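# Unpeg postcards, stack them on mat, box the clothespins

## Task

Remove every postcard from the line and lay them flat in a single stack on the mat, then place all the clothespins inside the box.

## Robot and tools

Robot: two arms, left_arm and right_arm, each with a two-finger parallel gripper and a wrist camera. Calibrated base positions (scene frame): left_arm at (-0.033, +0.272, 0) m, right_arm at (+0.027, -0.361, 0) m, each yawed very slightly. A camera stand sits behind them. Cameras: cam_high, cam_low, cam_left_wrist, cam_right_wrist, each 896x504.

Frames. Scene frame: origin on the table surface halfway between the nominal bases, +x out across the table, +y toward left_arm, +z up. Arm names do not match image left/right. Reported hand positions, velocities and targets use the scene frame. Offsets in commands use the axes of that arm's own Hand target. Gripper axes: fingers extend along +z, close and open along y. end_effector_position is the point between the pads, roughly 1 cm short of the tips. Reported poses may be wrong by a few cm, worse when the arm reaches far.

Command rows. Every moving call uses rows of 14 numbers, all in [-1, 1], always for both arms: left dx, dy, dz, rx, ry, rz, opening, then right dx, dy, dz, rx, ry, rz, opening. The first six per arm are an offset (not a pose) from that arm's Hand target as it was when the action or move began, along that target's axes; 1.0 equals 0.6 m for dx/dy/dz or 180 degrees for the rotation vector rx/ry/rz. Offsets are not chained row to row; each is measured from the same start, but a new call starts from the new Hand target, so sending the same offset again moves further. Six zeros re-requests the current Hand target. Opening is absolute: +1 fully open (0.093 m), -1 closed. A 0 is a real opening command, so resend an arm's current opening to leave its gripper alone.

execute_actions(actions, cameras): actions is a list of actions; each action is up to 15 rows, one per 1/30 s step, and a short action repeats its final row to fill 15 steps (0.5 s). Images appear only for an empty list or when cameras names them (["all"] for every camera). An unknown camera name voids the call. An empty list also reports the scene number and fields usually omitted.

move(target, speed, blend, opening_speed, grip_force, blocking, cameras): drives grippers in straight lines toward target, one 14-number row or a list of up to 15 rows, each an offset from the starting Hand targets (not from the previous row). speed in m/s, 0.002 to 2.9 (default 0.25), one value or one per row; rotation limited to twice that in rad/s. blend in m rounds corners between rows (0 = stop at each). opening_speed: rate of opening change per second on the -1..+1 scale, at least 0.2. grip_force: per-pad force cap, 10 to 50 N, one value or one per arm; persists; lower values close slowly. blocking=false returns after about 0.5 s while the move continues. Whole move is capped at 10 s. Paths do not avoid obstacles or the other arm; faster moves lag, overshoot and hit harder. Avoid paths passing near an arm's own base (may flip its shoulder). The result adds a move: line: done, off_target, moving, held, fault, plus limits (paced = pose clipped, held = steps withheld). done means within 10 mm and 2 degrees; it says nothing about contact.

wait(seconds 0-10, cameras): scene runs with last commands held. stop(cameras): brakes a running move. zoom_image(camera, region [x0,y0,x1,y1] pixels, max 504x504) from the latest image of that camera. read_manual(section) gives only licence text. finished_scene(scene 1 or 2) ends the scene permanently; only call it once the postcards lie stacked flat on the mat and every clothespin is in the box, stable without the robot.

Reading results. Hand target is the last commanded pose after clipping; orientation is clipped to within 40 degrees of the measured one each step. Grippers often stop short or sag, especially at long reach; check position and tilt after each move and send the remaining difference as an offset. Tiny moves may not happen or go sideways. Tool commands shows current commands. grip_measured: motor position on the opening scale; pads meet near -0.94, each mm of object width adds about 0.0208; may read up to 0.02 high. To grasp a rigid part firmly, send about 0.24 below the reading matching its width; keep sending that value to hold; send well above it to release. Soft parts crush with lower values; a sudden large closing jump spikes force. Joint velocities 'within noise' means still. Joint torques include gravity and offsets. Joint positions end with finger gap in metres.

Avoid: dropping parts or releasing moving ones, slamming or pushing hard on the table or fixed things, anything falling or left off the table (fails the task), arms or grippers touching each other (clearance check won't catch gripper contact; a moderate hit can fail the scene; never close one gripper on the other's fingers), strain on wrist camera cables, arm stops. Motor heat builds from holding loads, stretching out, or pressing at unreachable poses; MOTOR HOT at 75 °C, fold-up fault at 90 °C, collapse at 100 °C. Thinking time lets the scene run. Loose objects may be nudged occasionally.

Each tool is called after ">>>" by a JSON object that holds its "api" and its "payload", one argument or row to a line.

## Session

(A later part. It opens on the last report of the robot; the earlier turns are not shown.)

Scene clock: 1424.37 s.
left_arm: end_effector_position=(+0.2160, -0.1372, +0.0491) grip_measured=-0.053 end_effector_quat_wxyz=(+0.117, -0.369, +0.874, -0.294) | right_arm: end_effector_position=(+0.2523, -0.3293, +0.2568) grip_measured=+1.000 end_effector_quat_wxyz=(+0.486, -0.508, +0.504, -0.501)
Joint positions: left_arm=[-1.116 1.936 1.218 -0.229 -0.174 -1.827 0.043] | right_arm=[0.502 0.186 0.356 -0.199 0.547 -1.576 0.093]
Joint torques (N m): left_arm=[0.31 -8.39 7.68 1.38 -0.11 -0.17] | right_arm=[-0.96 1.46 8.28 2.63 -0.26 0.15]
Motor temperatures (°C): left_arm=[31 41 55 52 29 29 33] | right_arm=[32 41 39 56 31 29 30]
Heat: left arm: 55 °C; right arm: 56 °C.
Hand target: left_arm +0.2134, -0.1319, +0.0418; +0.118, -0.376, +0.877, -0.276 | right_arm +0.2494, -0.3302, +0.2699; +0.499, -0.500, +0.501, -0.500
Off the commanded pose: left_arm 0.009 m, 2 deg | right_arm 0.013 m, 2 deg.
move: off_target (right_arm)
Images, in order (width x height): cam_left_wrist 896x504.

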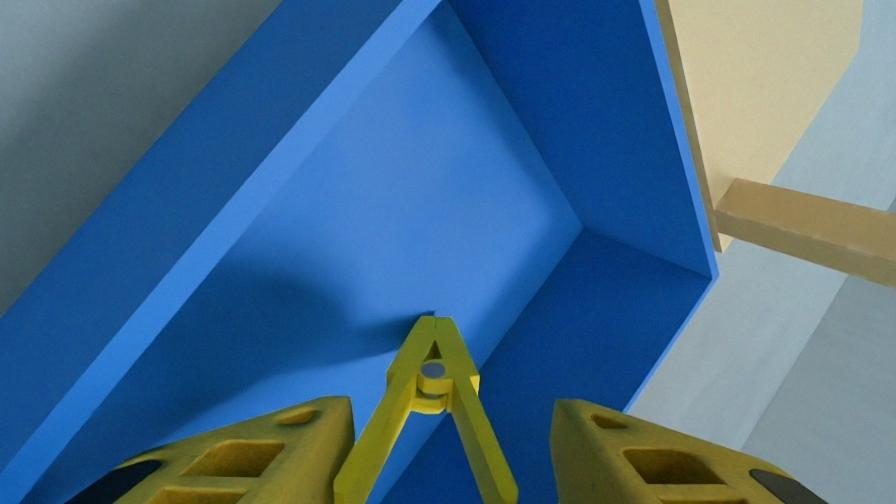

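>>> {"api": "move", "payload": {
  "target": [
    [0,0,-0.0667,0,0,0,0.1,0,0,0,0,0,0,1],
    [0,-0.143,-0.2715,0,0,0,0.1,0,0,0,0,0,0,1]
  ],
  "speed": [0.06,0.15],
  "cameras": ["cam_left_wrist","cam_high"]
}}

Scene clock: 1439.00 s.
left_arm: end_effector_position=(+0.1968, -0.1151, +0.2173) grip_measured=+0.098 end_effector_quat_wxyz=(+0.114, -0.369, +0.881, -0.272) | right_arm: end_effector_position=(+0.2523, -0.3293, +0.2568) grip_measured=+1.000 end_effector_quat_wxyz=(+0.486, -0.508, +0.504, -0.501)
Joint positions: left_arm=[-1.134 1.767 1.711 -0.942 -0.182 -1.843 0.05] | right_arm=[0.502 0.186 0.356 -0.199 0.547 -1.576 0.093]
Joint torques (N m): left_arm=[-0.13 -8.02 10 1.5 -0.18 -0.2] | right_arm=[-0.98 1.46 8.29 2.63 -0.26 0.15]
Motor temperatures (°C): left_arm=[31 43 55 51 29 29 33] | right_arm=[32 41 39 56 31 29 30]
Heat: left arm: 55 °C; right arm: 56 °C.
Hand target: left_arm +0.1969, -0.1158, +0.2244; +0.118, -0.376, +0.877, -0.276 | right_arm +0.2494, -0.3302, +0.2699; +0.499, -0.500, +0.501, -0.500
Off the commanded pose: left_arm 0.007 m, 1 deg | right_arm 0.013 m, 2 deg.
move: off_target (right_arm)
Images, in order (width x height): cam_high 896x504, cam_left_wrist 896x504.

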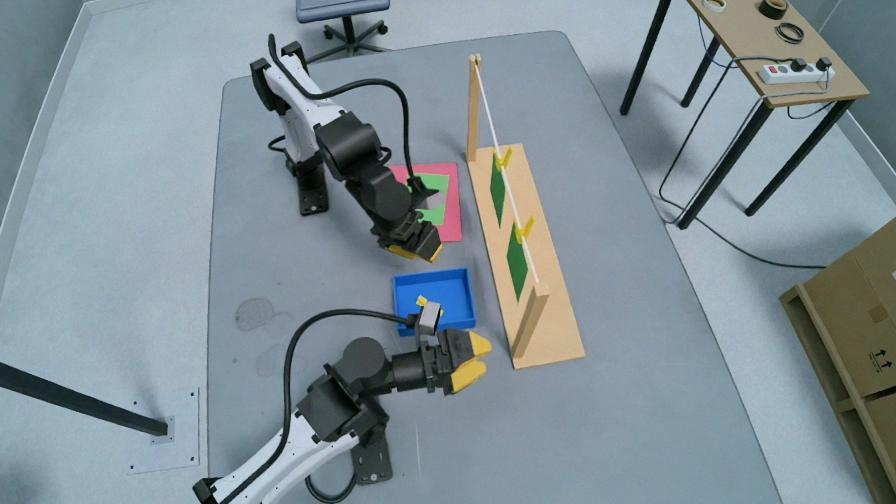

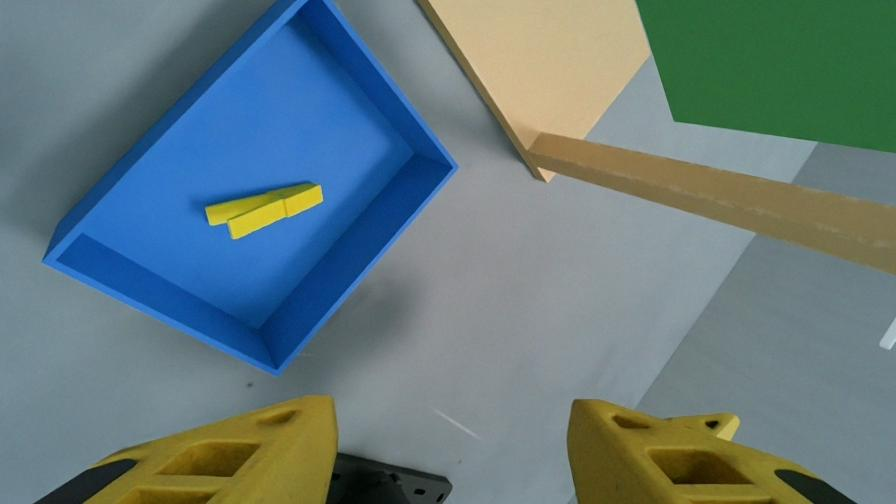

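>>> {"api": "move", "payload": {
  "target": [
    [-0.2462,0.1133,-0.1314,0.1795,-0.0828,0.2496,-0.1,0,0,0,0,0,0,1],
    [-0.4312,0.1158,-0.0477,0.3589,-0.1655,0.4991,-0.1,0,0,0,0,0,0,1]
  ],
  "speed": 0.2,
  "blend": [0.03,0],
  "cameras": ["cam_high","cam_left_wrist","cam_low"]
}}

Scene clock: 1511.00 s.
left_arm: end_effector_position=(+0.3189, +0.1213, +0.2021) grip_measured=-0.098 end_effector_quat_wxyz=(+0.609, +0.365, +0.574, -0.407) | right_arm: end_effector_position=(+0.2523, -0.3293, +0.2568) grip_measured=+1.000 end_effector_quat_wxyz=(+0.486, -0.508, +0.504, -0.501)
Joint positions: left_arm=[-0.021 1.711 0.561 1.337 1.16 -0.195 0.04] | right_arm=[0.502 0.186 0.356 -0.199 0.547 -1.576 0.093]
Joint torques (N m): left_arm=[0.42 -4.68 7.82 2.05 0.08 -0.15] | right_arm=[-0.96 1.46 8.29 2.63 -0.26 0.15]
Motor temperatures (°C): left_arm=[31 43 57 49 29 29 32] | right_arm=[32 40 41 53 31 29 30]
Heat: left arm: 57 °C; right arm: 53 °C.
Hand target: left_arm +0.3224, +0.1221, +0.2077; +0.616, +0.371, +0.565, -0.405 | right_arm +0.2494, -0.3302, +0.2699; +0.499, -0.500, +0.501, -0.500
Off the commanded pose: left_arm 0.007 m, 1 deg | right_arm 0.013 m, 2 deg.
move: off_target (right_arm)
Images, in order (width x height): cam_high 896x504, cam_low 896x504, cam_left_wrist 896x504.

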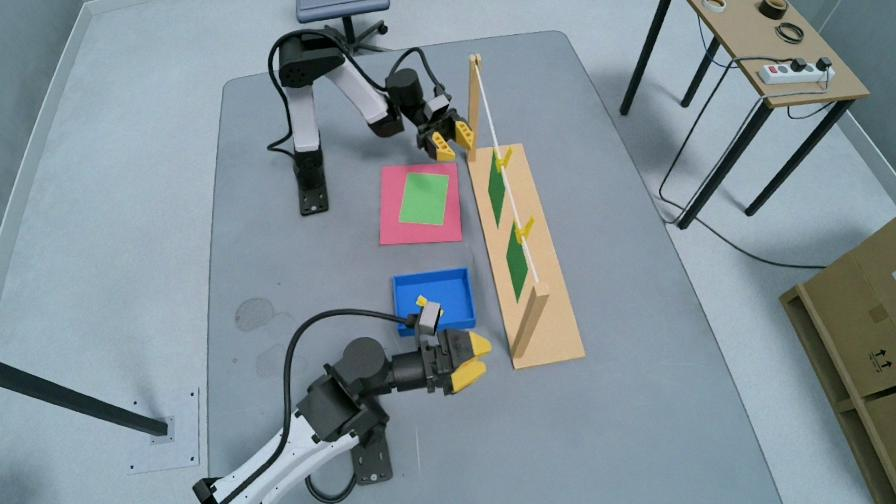

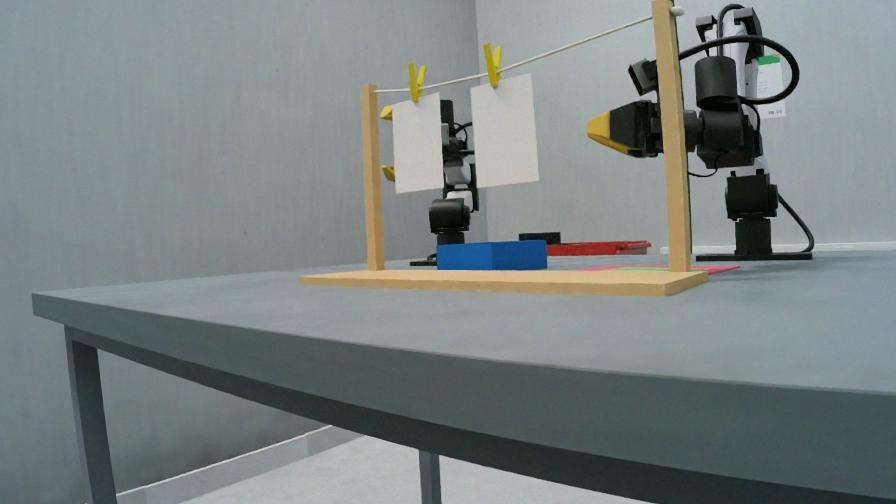

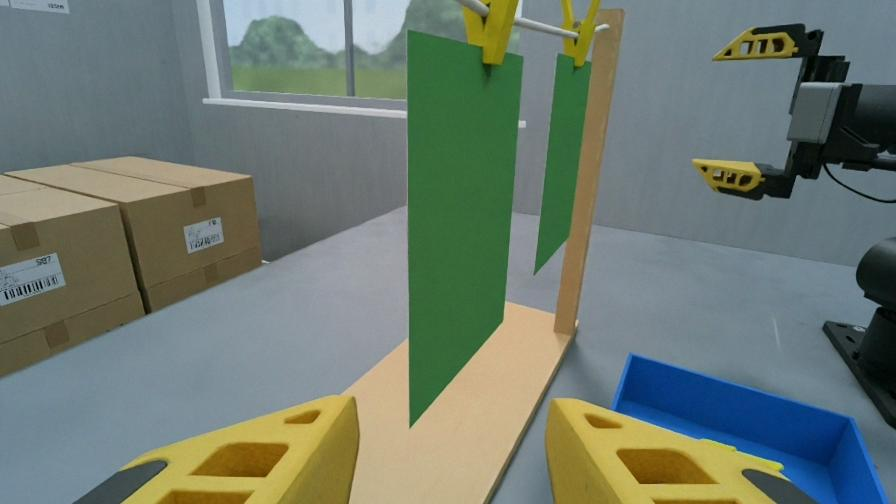

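>>> {"api": "move", "payload": {
  "target": [
    [-0.005,0.0264,0,0,0,0,-0.1,0,0,0,0,0,0,1],
    [0.0035,0.0225,0.1,0,0,0,-0.1,0,0,0,0,0,0,1]
  ],
  "speed": 0.12,
  "blend": [0.005,0],
  "cameras": ["cam_left_wrist"]
}}

Scene clock: 1542.63 s.
left_arm: end_effector_position=(+0.3521, +0.0731, +0.2087) grip_measured=-0.098 end_effector_quat_wxyz=(+0.607, +0.367, +0.569, -0.415) | right_arm: end_effector_position=(+0.2523, -0.3293, +0.2568) grip_measured=+1.000 end_effector_quat_wxyz=(+0.486, -0.508, +0.504, -0.501)
Joint positions: left_arm=[-0.169 1.806 0.728 1.241 1.03 -0.166 0.04] | right_arm=[0.502 0.186 0.356 -0.199 0.547 -1.576 0.093]
Joint torques (N m): left_arm=[0.17 -6.04 8.53 2.02 -0.02 0.21] | right_arm=[-0.96 1.46 8.28 2.63 -0.26 0.15]
Motor temperatures (°C): left_arm=[31 41 55 52 29 29 32] | right_arm=[32 39 41 53 31 29 30]
Heat: left arm: 55 °C; right arm: 53 °C.
Hand target: left_arm +0.3586, +0.0724, +0.2109; +0.616, +0.371, +0.565, -0.405 | right_arm +0.2494, -0.3302, +0.2699; +0.499, -0.500, +0.501, -0.500
Off the commanded pose: left_arm 0.007 m, 2 deg | right_arm 0.013 m, 2 deg.
move: off_target (right_arm)
Images, in order (width x height): cam_left_wrist 896x504.

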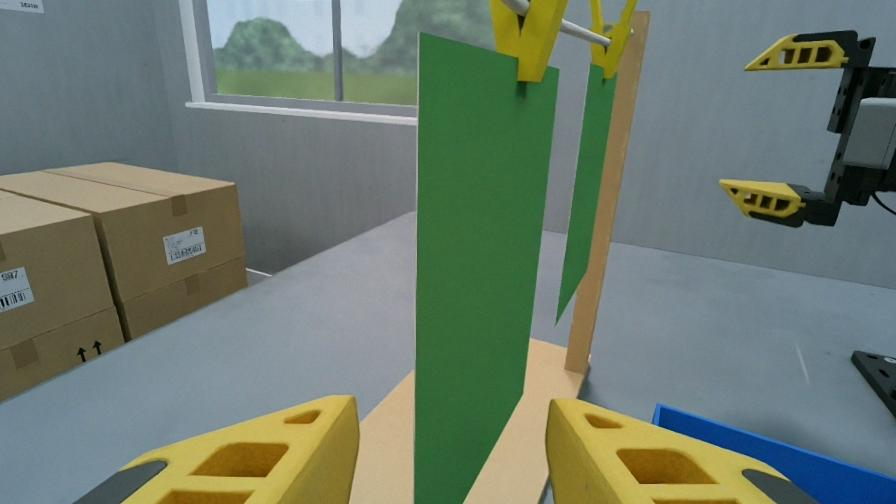

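>>> {"api": "move", "payload": {
  "target": [0,0.0083,0.0633,0,0,0,-0.1,0,0,0,0,0,0,1],
  "speed": 0.08,
  "cameras": ["cam_left_wrist","cam_low"]
}}

Scene clock: 1560.87 s.
left_arm: end_effector_position=(+0.3718, +0.0410, +0.2124) grip_measured=-0.098 end_effector_quat_wxyz=(+0.608, +0.367, +0.569, -0.415) | right_arm: end_effector_position=(+0.2523, -0.3293, +0.2568) grip_measured=+1.000 end_effector_quat_wxyz=(+0.486, -0.508, +0.504, -0.501)
Joint positions: left_arm=[-0.252 1.866 0.841 1.169 0.947 -0.143 0.04] | right_arm=[0.502 0.186 0.356 -0.199 0.547 -1.576 0.093]
Joint torques (N m): left_arm=[0.06 -6.5 8.51 1.9 0.01 0.22] | right_arm=[-0.96 1.46 8.28 2.63 -0.26 0.15]
Motor temperatures (°C): left_arm=[31 41 56 51 29 29 31] | right_arm=[32 39 41 52 31 29 30]
Heat: left arm: 56 °C; right arm: 52 °C.
Hand target: left_arm +0.3781, +0.0396, +0.2144; +0.616, +0.371, +0.565, -0.405 | right_arm +0.2494, -0.3302, +0.2699; +0.499, -0.500, +0.501, -0.500
Off the commanded pose: left_arm 0.007 m, 2 deg | right_arm 0.013 m, 2 deg.
move: off_target (right_arm)
Images, in order (width x height): cam_low 896x504, cam_left_wrist 896x504.

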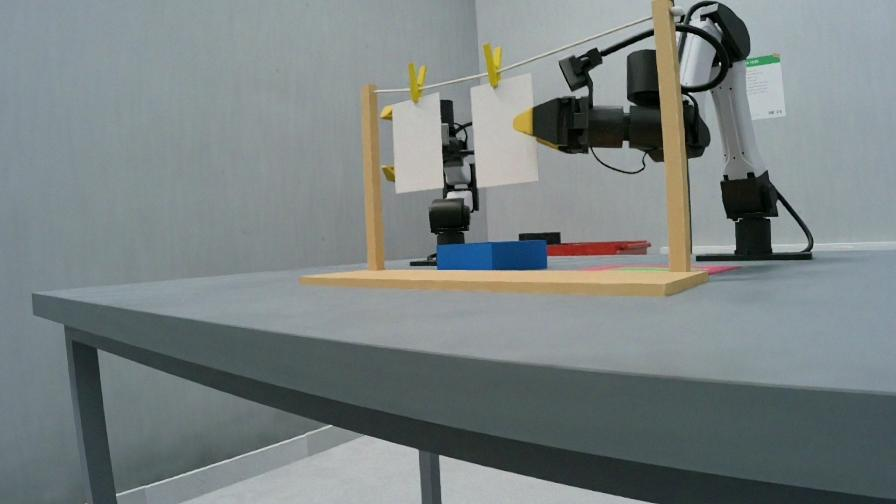

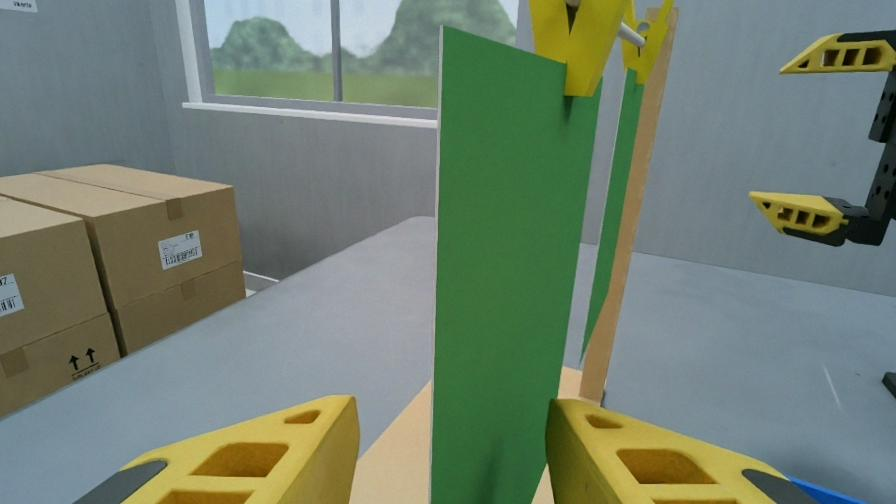

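>>> {"api": "move", "payload": {
  "target": [
    [0.025,0,0.0,0,0,0,-0.1,0,0,0,0,0,0,1],
    [0.025,0,0,0,0,0,-1,0,0,0,0,0,0,1]
  ],
  "speed": 0.06,
  "grip_force": 40,
  "opening_speed": 0.5,
  "cameras": ["cam_left_wrist","cam_low"]
}}

>>> {"api": "zoom_image", "payload": {
  "camera": "cam_low",
  "region": [440, 20, 640, 220]
}}

Scene clock: 1585.37 s.
left_arm: end_effector_position=(+0.3750, +0.0396, +0.2001) grip_measured=-0.979 end_effector_quat_wxyz=(+0.609, +0.368, +0.568, -0.414) | right_arm: end_effector_position=(+0.2523, -0.3293, +0.2568) grip_measured=+1.000 end_effector_quat_wxyz=(+0.486, -0.508, +0.504, -0.501)
Joint positions: left_arm=[-0.255 1.915 0.841 1.218 0.944 -0.139 0] | right_arm=[0.502 0.186 0.356 -0.199 0.547 -1.576 0.093]
Joint torques (N m): left_arm=[0.14 -6.91 6.94 2.09 -0.07 0.2] | right_arm=[-0.96 1.47 8.29 2.63 -0.26 0.15]
Motor temperatures (°C): left_arm=[31 40 57 50 29 29 31] | right_arm=[32 39 42 52 31 29 30]
Heat: left arm: 57 °C; right arm: 52 °C.
Hand target: left_arm +0.3786, +0.0383, +0.1993; +0.616, +0.371, +0.565, -0.405 | right_arm +0.2494, -0.3302, +0.2699; +0.499, -0.500, +0.501, -0.500
Off the commanded pose: left_arm 0.004 m, 1 deg | right_arm 0.013 m, 2 deg.
grip_force (N): 40, 40
move: off_target (right_arm)
Images, in order (width x height): cam_low 896x504, cam_left_wrist 896x504.

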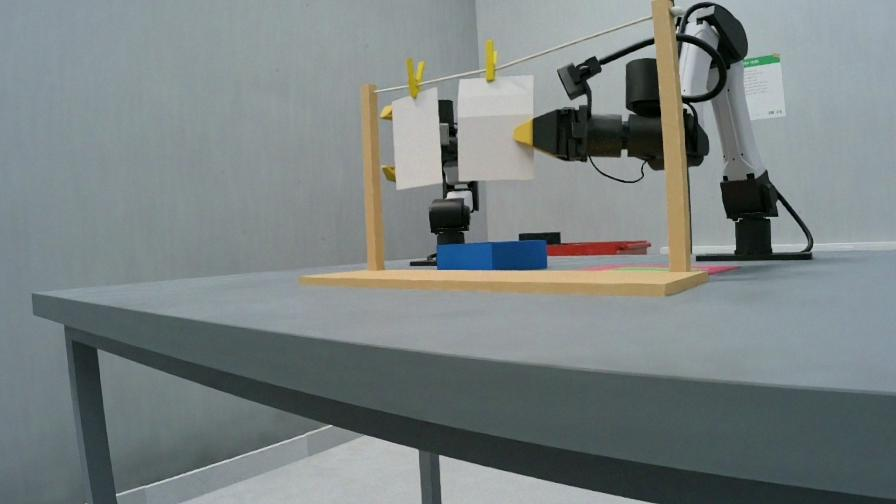

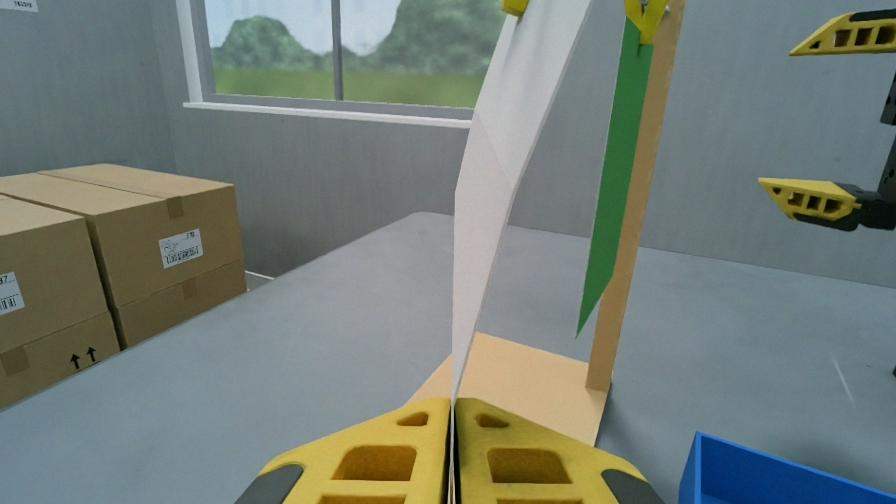

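Scaled by 2.520.

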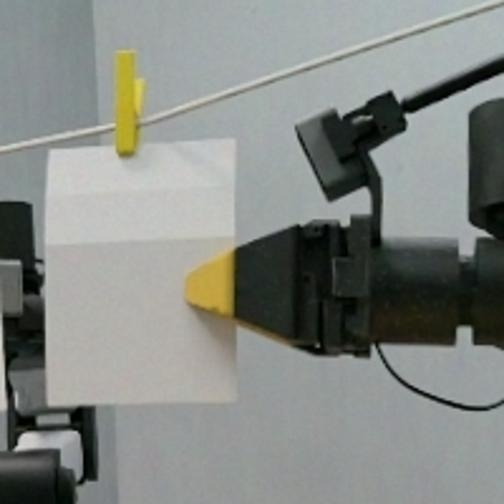

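>>> {"api": "move", "payload": {
  "target": [
    [0,0,0,0,0,0,-1,-0.217,-0.2333,0.051,-0.2213,-0.1383,0.1383,0.31],
    [0,0,0,0,0,0,-1,-0.4262,-0.2018,0.201,-0.4425,-0.2765,0.2765,0.31]
  ],
  "speed": 0.2,
  "blend": [0.03,0],
  "cameras": ["cam_high","cam_right_wrist","cam_low"]
}}

Scene clock: 1622.90 s.
left_arm: end_effector_position=(+0.3750, +0.0396, +0.2001) grip_measured=-0.979 end_effector_quat_wxyz=(+0.609, +0.368, +0.568, -0.414) | right_arm: end_effector_position=(+0.3711, -0.0749, +0.3860) grip_measured=+0.311 end_effector_quat_wxyz=(-0.369, +0.595, -0.611, -0.370)
Joint positions: left_arm=[-0.255 1.915 0.841 1.218 0.944 -0.139 0] | right_arm=[0.345 2.044 2.561 -1.445 -0.968 -0.818 0.06]
Joint torques (N m): left_arm=[-0.03 -6.76 7.43 2.06 -0.09 0.2] | right_arm=[-0.72 -7.5 6.23 1.68 -0.87 -0.15]
Motor temperatures (°C): left_arm=[31 42 56 50 29 29 31] | right_arm=[32 39 42 51 31 29 30]
Heat: left arm: 56 °C; right arm: 51 °C.
Hand target: left_arm +0.3786, +0.0383, +0.1993; +0.616, +0.371, +0.565, -0.405 | right_arm +0.3706, -0.0747, +0.3911; -0.375, +0.599, -0.600, -0.375
Off the commanded pose: left_arm 0.004 m, 1 deg | right_arm 0.005 m, 2 deg.
grip_force (N): 40, 40
move: done
Images, in order (width x height): cam_high 896x504, cam_low 896x504, cam_right_wrist 896x504.

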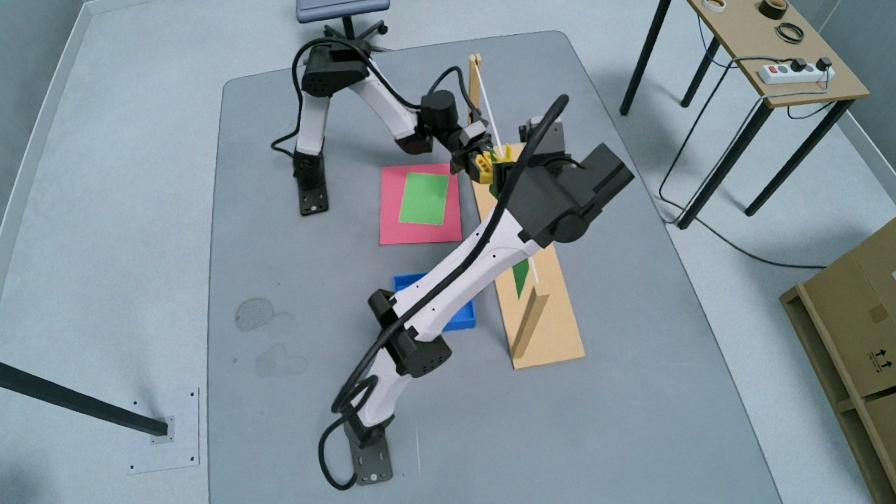

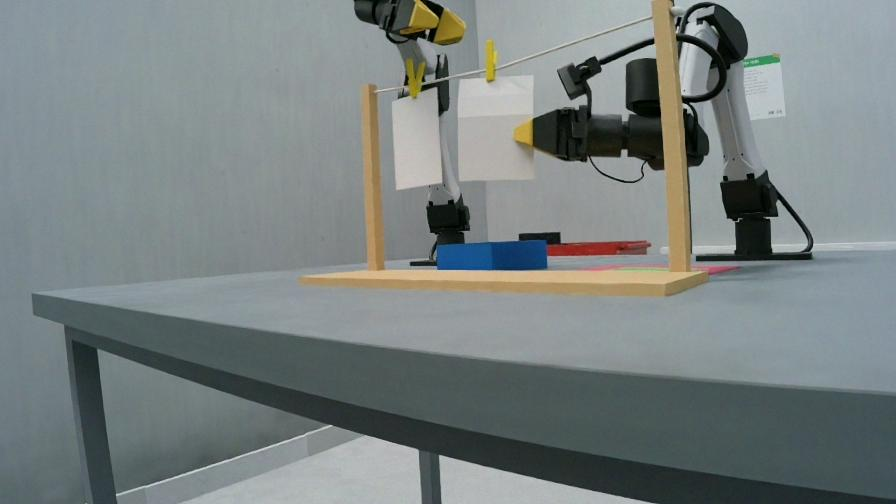

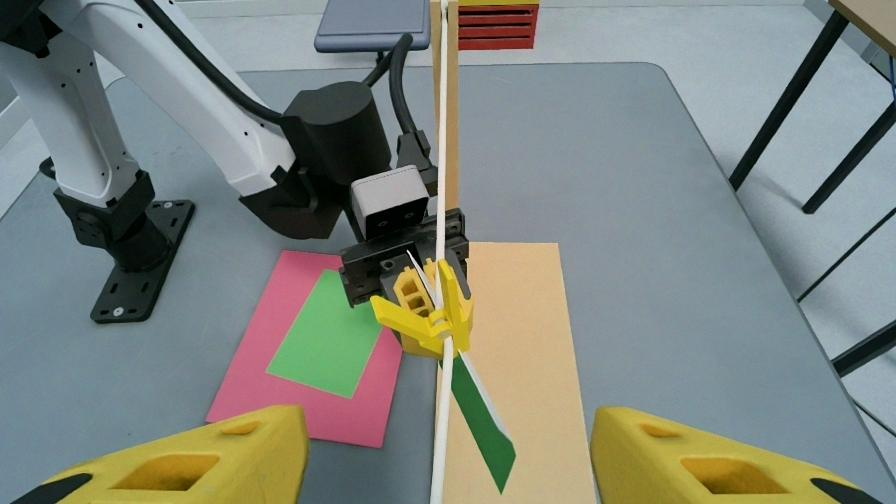

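>>> {"api": "move", "payload": {
  "target": [0,-0.01,-0.006,0.0333,0,0,-1,0,0,0,0,0,0,0.31],
  "speed": 0.05,
  "cameras": ["cam_right_wrist","cam_low"]
}}

>>> {"api": "zoom_image", "payload": {
  "camera": "cam_right_wrist",
  "region": [340, 220, 540, 360]
}}

Scene clock: 1657.23 s.
left_arm: end_effector_position=(+0.3664, +0.0377, +0.1964) grip_measured=-0.979 end_effector_quat_wxyz=(+0.591, +0.402, +0.547, -0.435) | right_arm: end_effector_position=(+0.3709, -0.0750, +0.3859) grip_measured=+0.311 end_effector_quat_wxyz=(-0.369, +0.595, -0.611, -0.370)
Joint positions: left_arm=[-0.24 1.944 0.863 1.24 1.055 -0.139 0] | right_arm=[0.345 2.044 2.561 -1.447 -0.968 -0.819 0.06]
Joint torques (N m): left_arm=[0.69 -6.9 8.42 2.03 0.08 -0.15] | right_arm=[-0.72 -7.43 6.34 1.69 -0.87 -0.15]
Motor temperatures (°C): left_arm=[31 43 55 50 29 29 31] | right_arm=[32 44 40 46 31 29 30]
Heat: left arm: 55 °C; right arm: 46 °C.
Hand target: left_arm +0.3716, +0.0392, +0.1990; +0.596, +0.402, +0.543, -0.434 | right_arm +0.3706, -0.0747, +0.3911; -0.375, +0.599, -0.600, -0.375
Off the commanded pose: left_arm 0.006 m, 1 deg | right_arm 0.005 m, 2 deg.
grip_force (N): 40, 40
move: done
Images, in order (width x height): cam_low 896x504, cam_right_wrist 896x504.

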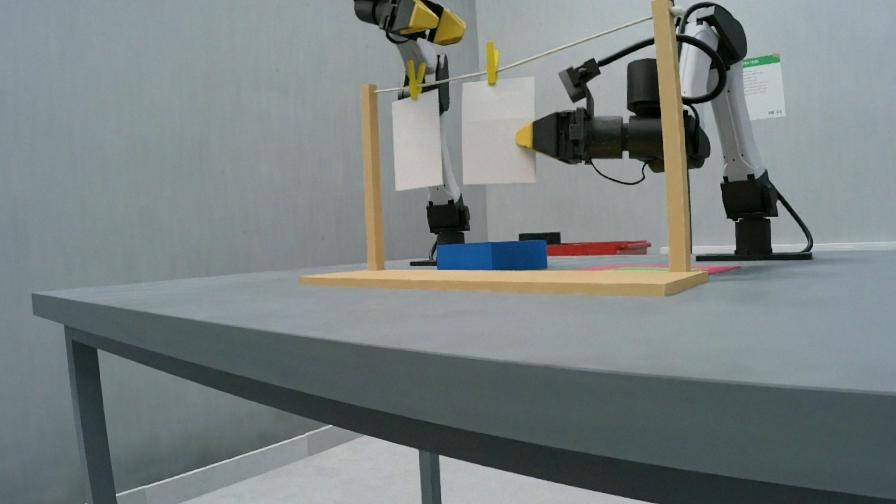

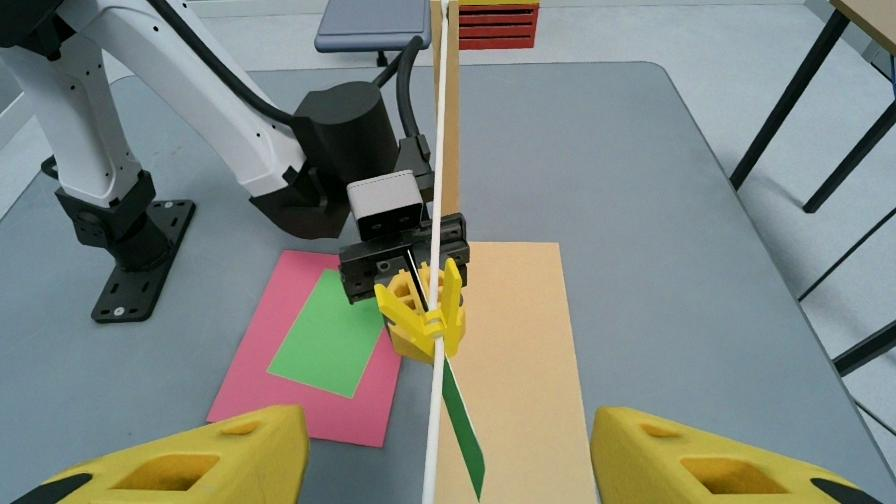

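Scaled by 2.520.

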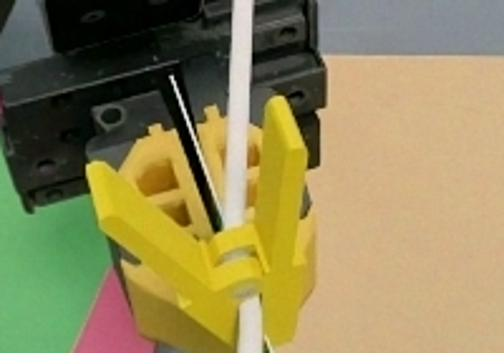

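>>> {"api": "move", "payload": {
  "target": [
    [0,0,0,0,0,0,-1,0.0004,0.0232,0.0373,0,0,0,0.31],
    [0,0,0,0,0,0,-1,0.0102,0.0232,0.1162,0,0,0,0.31]
  ],
  "speed": 0.08,
  "blend": [0.01,0],
  "cameras": ["cam_right_wrist","cam_low"]
}}

>>> {"api": "zoom_image", "payload": {
  "camera": "cam_low",
  "region": [400, 0, 600, 150]
}}

Scene clock: 1711.23 s.
left_arm: end_effector_position=(+0.3664, +0.0377, +0.1964) grip_measured=-0.979 end_effector_quat_wxyz=(+0.591, +0.402, +0.547, -0.435) | right_arm: end_effector_position=(+0.3612, -0.0132, +0.3440) grip_measured=+0.311 end_effector_quat_wxyz=(-0.360, +0.596, -0.609, -0.380)
Joint positions: left_arm=[-0.24 1.944 0.863 1.24 1.055 -0.139 0] | right_arm=[0.497 1.93 2.152 -1.022 -0.89 -0.636 0.06]
Joint torques (N m): left_arm=[0.8 -7.19 8.28 2.06 0.11 -0.13] | right_arm=[0.02 -10.71 4.53 2.21 -0.46 0.01]
Motor temperatures (°C): left_arm=[31 41 55 50 29 29 31] | right_arm=[32 46 40 44 31 29 30]
Heat: left arm: 55 °C; right arm: 46 °C.
Hand target: left_arm +0.3716, +0.0392, +0.1989; +0.596, +0.402, +0.543, -0.434 | right_arm +0.3569, -0.0147, +0.3550; -0.375, +0.599, -0.600, -0.375
Off the commanded pose: left_arm 0.006 m, 1 deg | right_arm 0.012 m, 2 deg.
grip_force (N): 40, 40
move: off_target (right_arm)
Images, in order (width x height): cam_low 896x504, cam_right_wrist 896x504.

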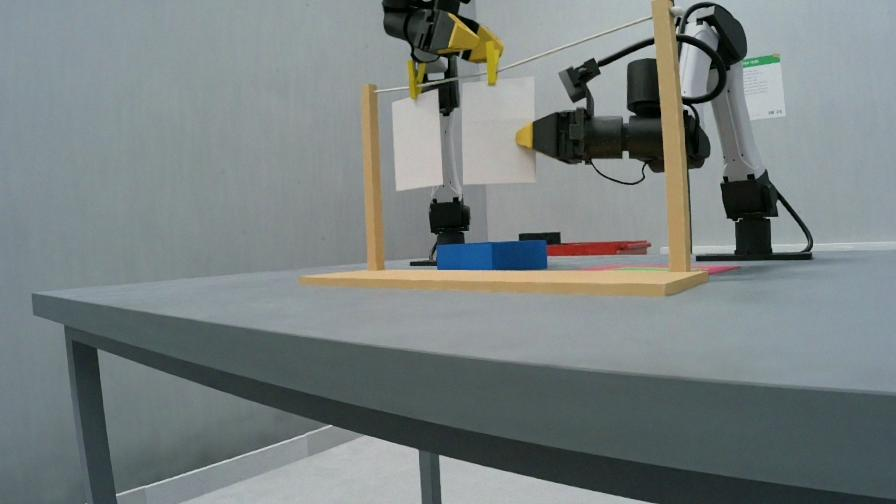

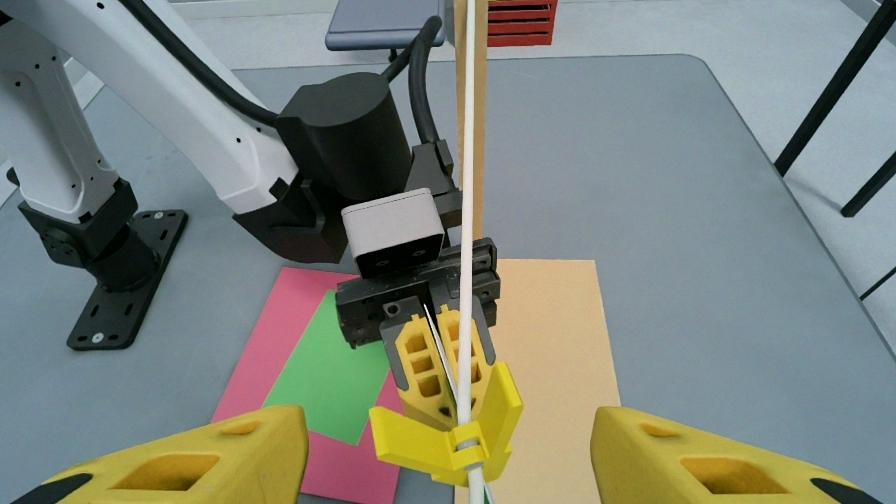

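Scaled by 2.520.

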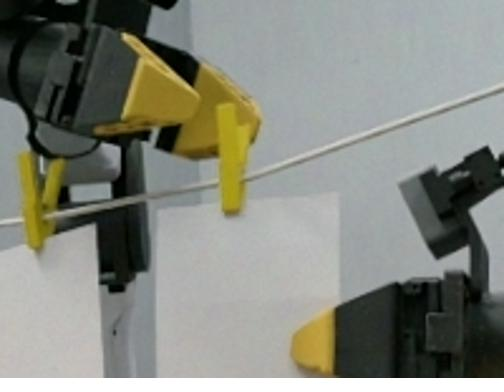

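>>> {"api": "move", "payload": {
  "target": [0,0,0,0,0,0,-1,0.0,0.005,0.0373,0,0,0,0.2],
  "speed": 0.06,
  "cameras": ["cam_right_wrist","cam_low"]
}}

>>> {"api": "zoom_image", "payload": {
  "camera": "cam_low",
  "region": [400, 0, 600, 150]
}}

Scene clock: 1730.53 s.
left_arm: end_effector_position=(+0.3664, +0.0377, +0.1964) grip_measured=-0.979 end_effector_quat_wxyz=(+0.591, +0.402, +0.547, -0.435) | right_arm: end_effector_position=(+0.3576, +0.0065, +0.3349) grip_measured=+0.201 end_effector_quat_wxyz=(-0.360, +0.596, -0.609, -0.380)
Joint positions: left_arm=[-0.24 1.944 0.863 1.24 1.055 -0.139 0] | right_arm=[0.545 1.93 2.103 -0.933 -0.855 -0.585 0.055]
Joint torques (N m): left_arm=[0.84 -6.65 8.29 2.03 0.11 -0.18] | right_arm=[0.05 -10.67 4.66 2.3 -0.43 0.01]
Motor temperatures (°C): left_arm=[31 42 55 50 29 29 31] | right_arm=[32 48 39 44 31 29 30]
Heat: left arm: 55 °C; right arm: 48 °C.
Hand target: left_arm +0.3716, +0.0392, +0.1989; +0.596, +0.402, +0.543, -0.434 | right_arm +0.3539, +0.0054, +0.3451; -0.375, +0.599, -0.600, -0.375
Off the commanded pose: left_arm 0.006 m, 1 deg | right_arm 0.011 m, 2 deg.
grip_force (N): 40, 40
move: off_target (right_arm)
Images, in order (width x height): cam_low 896x504, cam_right_wrist 896x504.

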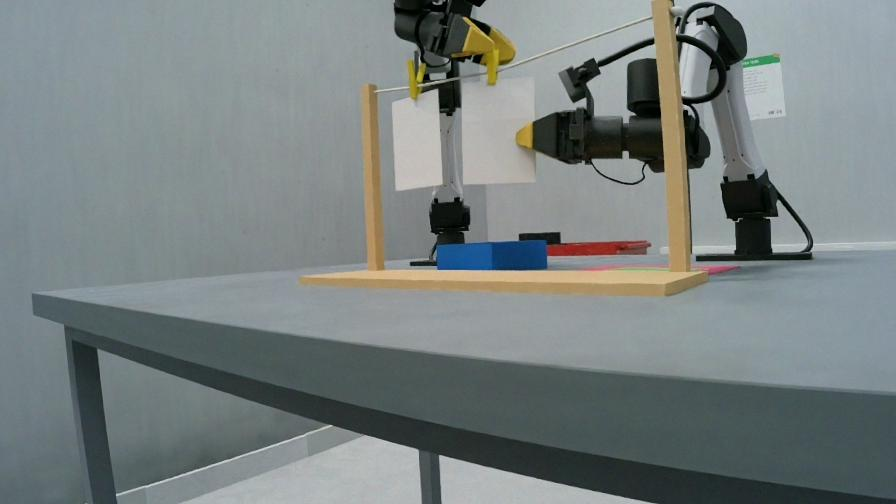

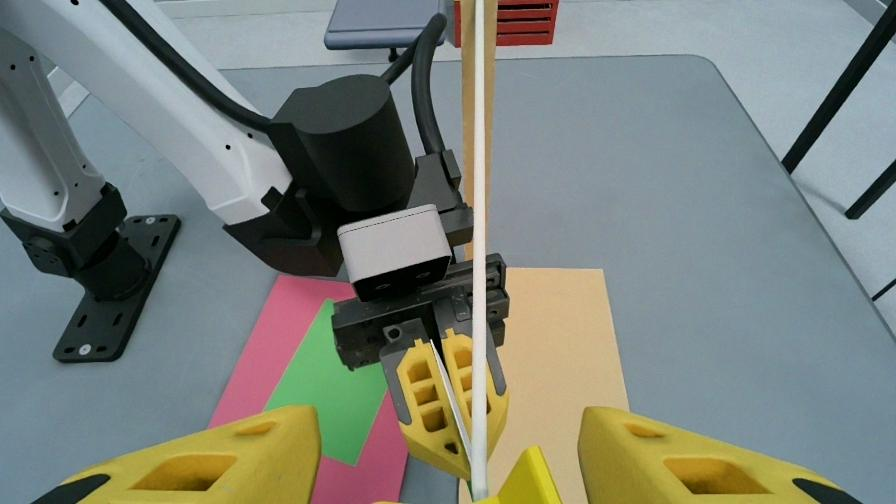

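Scaled by 2.520.

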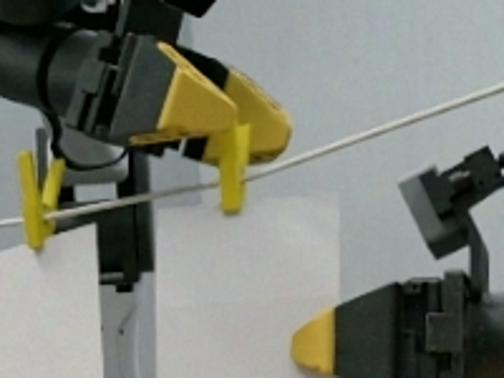

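>>> {"api": "move", "payload": {
  "target": [0,0,0,0,0,0,-1,0,0,0,0,0,0,-0.5],
  "speed": 0.06,
  "opening_speed": 0.5,
  "cameras": ["cam_right_wrist","cam_low"]
}}

>>> {"api": "zoom_image", "payload": {
  "camera": "cam_low",
  "region": [400, 0, 600, 150]
}}

Scene clock: 1740.43 s.
left_arm: end_effector_position=(+0.3664, +0.0377, +0.1966) grip_measured=-0.979 end_effector_quat_wxyz=(+0.592, +0.403, +0.546, -0.435) | right_arm: end_effector_position=(+0.3582, +0.0068, +0.3354) grip_measured=-0.494 end_effector_quat_wxyz=(-0.362, +0.596, -0.608, -0.379)
Joint positions: left_arm=[-0.24 1.944 0.863 1.241 1.055 -0.139 0] | right_arm=[0.545 1.93 2.103 -0.928 -0.854 -0.585 0.021]
Joint torques (N m): left_arm=[0.84 -6.9 8.06 2.09 0.06 -0.13] | right_arm=[0.03 -10.67 4.66 2.26 -0.43 0.01]
Motor temperatures (°C): left_arm=[31 42 55 50 29 29 31] | right_arm=[32 48 39 44 31 29 30]
Heat: left arm: 55 °C; right arm: 48 °C.
Hand target: left_arm +0.3716, +0.0392, +0.1990; +0.596, +0.402, +0.543, -0.434 | right_arm +0.3539, +0.0054, +0.3451; -0.375, +0.599, -0.600, -0.375
Off the commanded pose: left_arm 0.006 m, 1 deg | right_arm 0.011 m, 2 deg.
grip_force (N): 40, 40
move: off_target (right_arm)
Images, in order (width x height): cam_low 896x504, cam_right_wrist 896x504.

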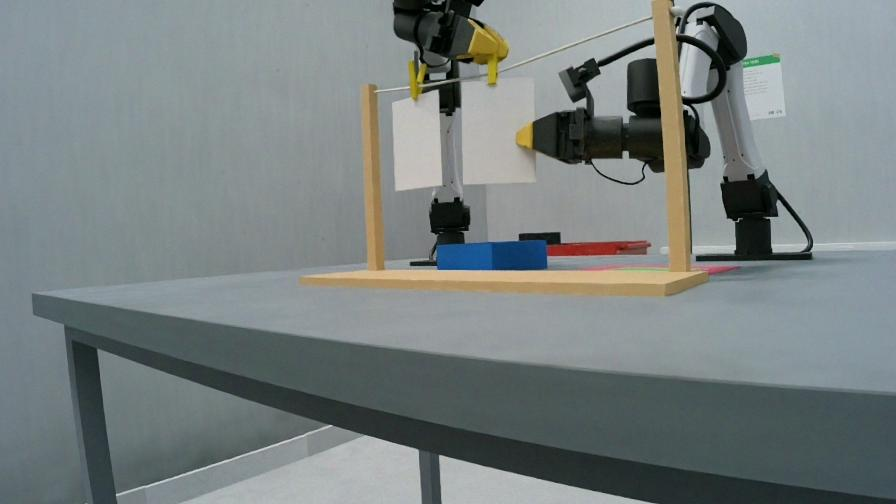

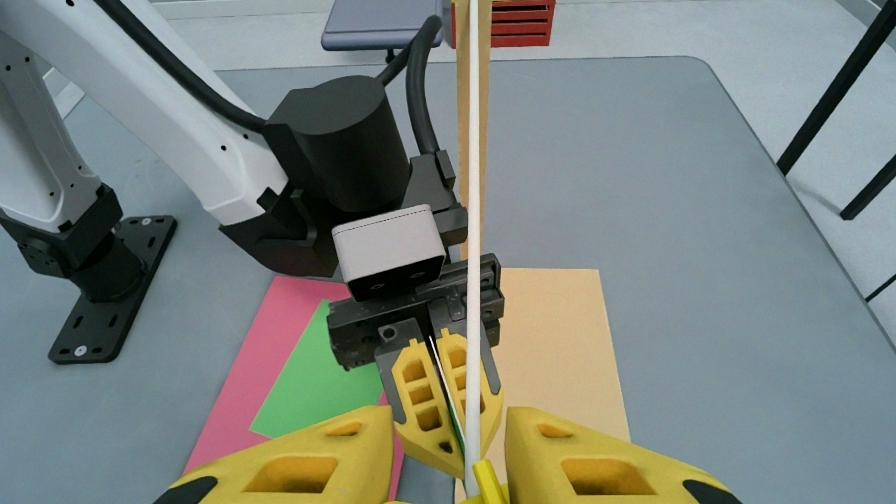

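Scaled by 2.520.

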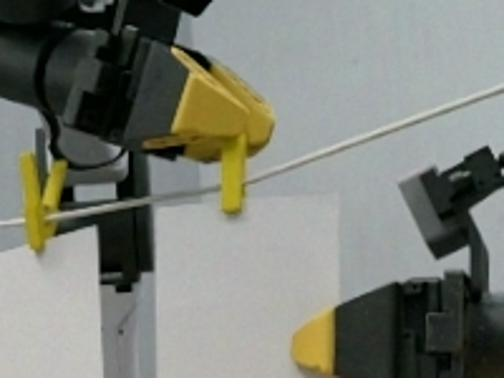

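Close fully.

>>> {"api": "move", "payload": {
  "target": [0,0,0,0,0,0,-1,0,0,0,0,0,0,-1],
  "speed": 0.06,
  "grip_force": [40,50],
  "opening_speed": 0.5,
  "cameras": ["cam_right_wrist","cam_low","cam_left_wrist"]
}}

>>> {"api": "zoom_image", "payload": {
  "camera": "cam_low",
  "region": [440, 20, 540, 120]
}}

Scene clock: 1746.63 s.
left_arm: end_effector_position=(+0.3664, +0.0377, +0.1966) grip_measured=-0.979 end_effector_quat_wxyz=(+0.592, +0.403, +0.546, -0.435) | right_arm: end_effector_position=(+0.3587, +0.0072, +0.3361) grip_measured=-0.750 end_effector_quat_wxyz=(-0.364, +0.597, -0.606, -0.379)
Joint positions: left_arm=[-0.24 1.944 0.863 1.241 1.055 -0.139 0] | right_arm=[0.545 1.93 2.103 -0.923 -0.854 -0.585 0.009]
Joint torques (N m): left_arm=[0.8 -6.9 8.25 2.08 0.06 -0.13] | right_arm=[0.06 -10.67 4.64 2.21 -0.42 0.01]
Motor temperatures (°C): left_arm=[31 42 55 50 29 29 31] | right_arm=[32 48 39 44 31 29 30]
Heat: left arm: 55 °C; right arm: 48 °C.
Hand target: left_arm +0.3716, +0.0392, +0.1990; +0.596, +0.402, +0.543, -0.434 | right_arm +0.3539, +0.0054, +0.3451; -0.375, +0.599, -0.600, -0.375
Off the commanded pose: left_arm 0.006 m, 1 deg | right_arm 0.010 m, 1 deg.
grip_force (N): 40, 50
move: done
Images, in order (width x height): cam_low 896x504, cam_left_wrist 896x504, cam_right_wrist 896x504.

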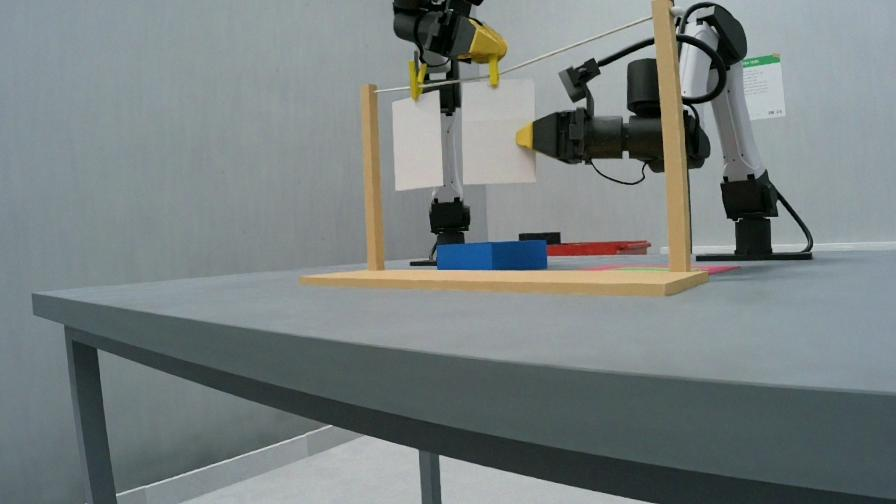

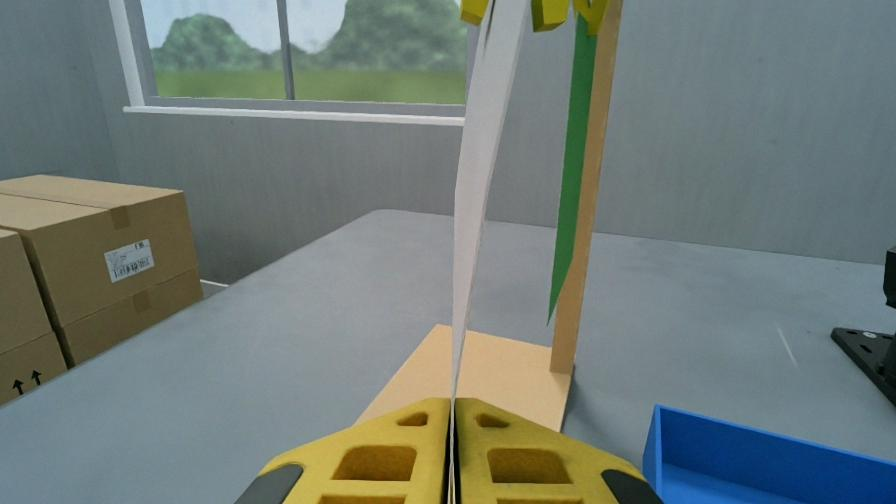

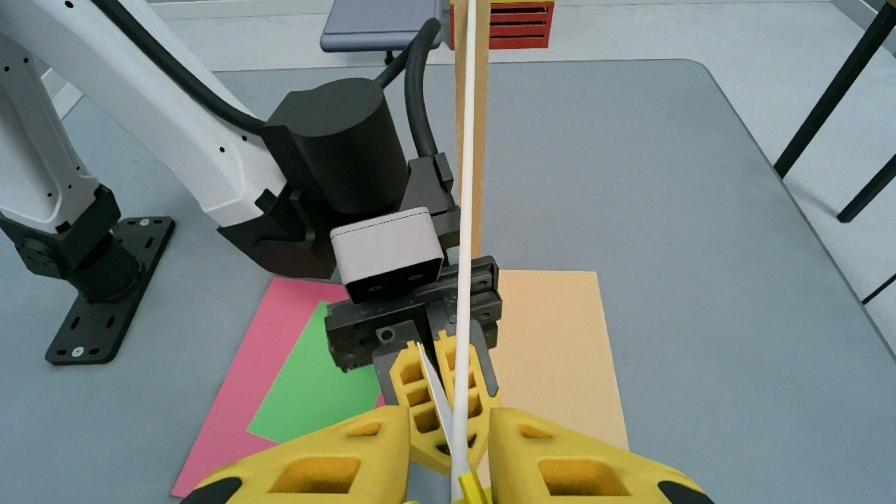

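Scaled by 5.040.

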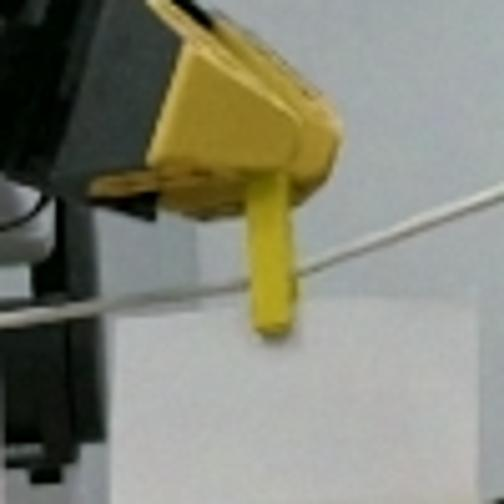

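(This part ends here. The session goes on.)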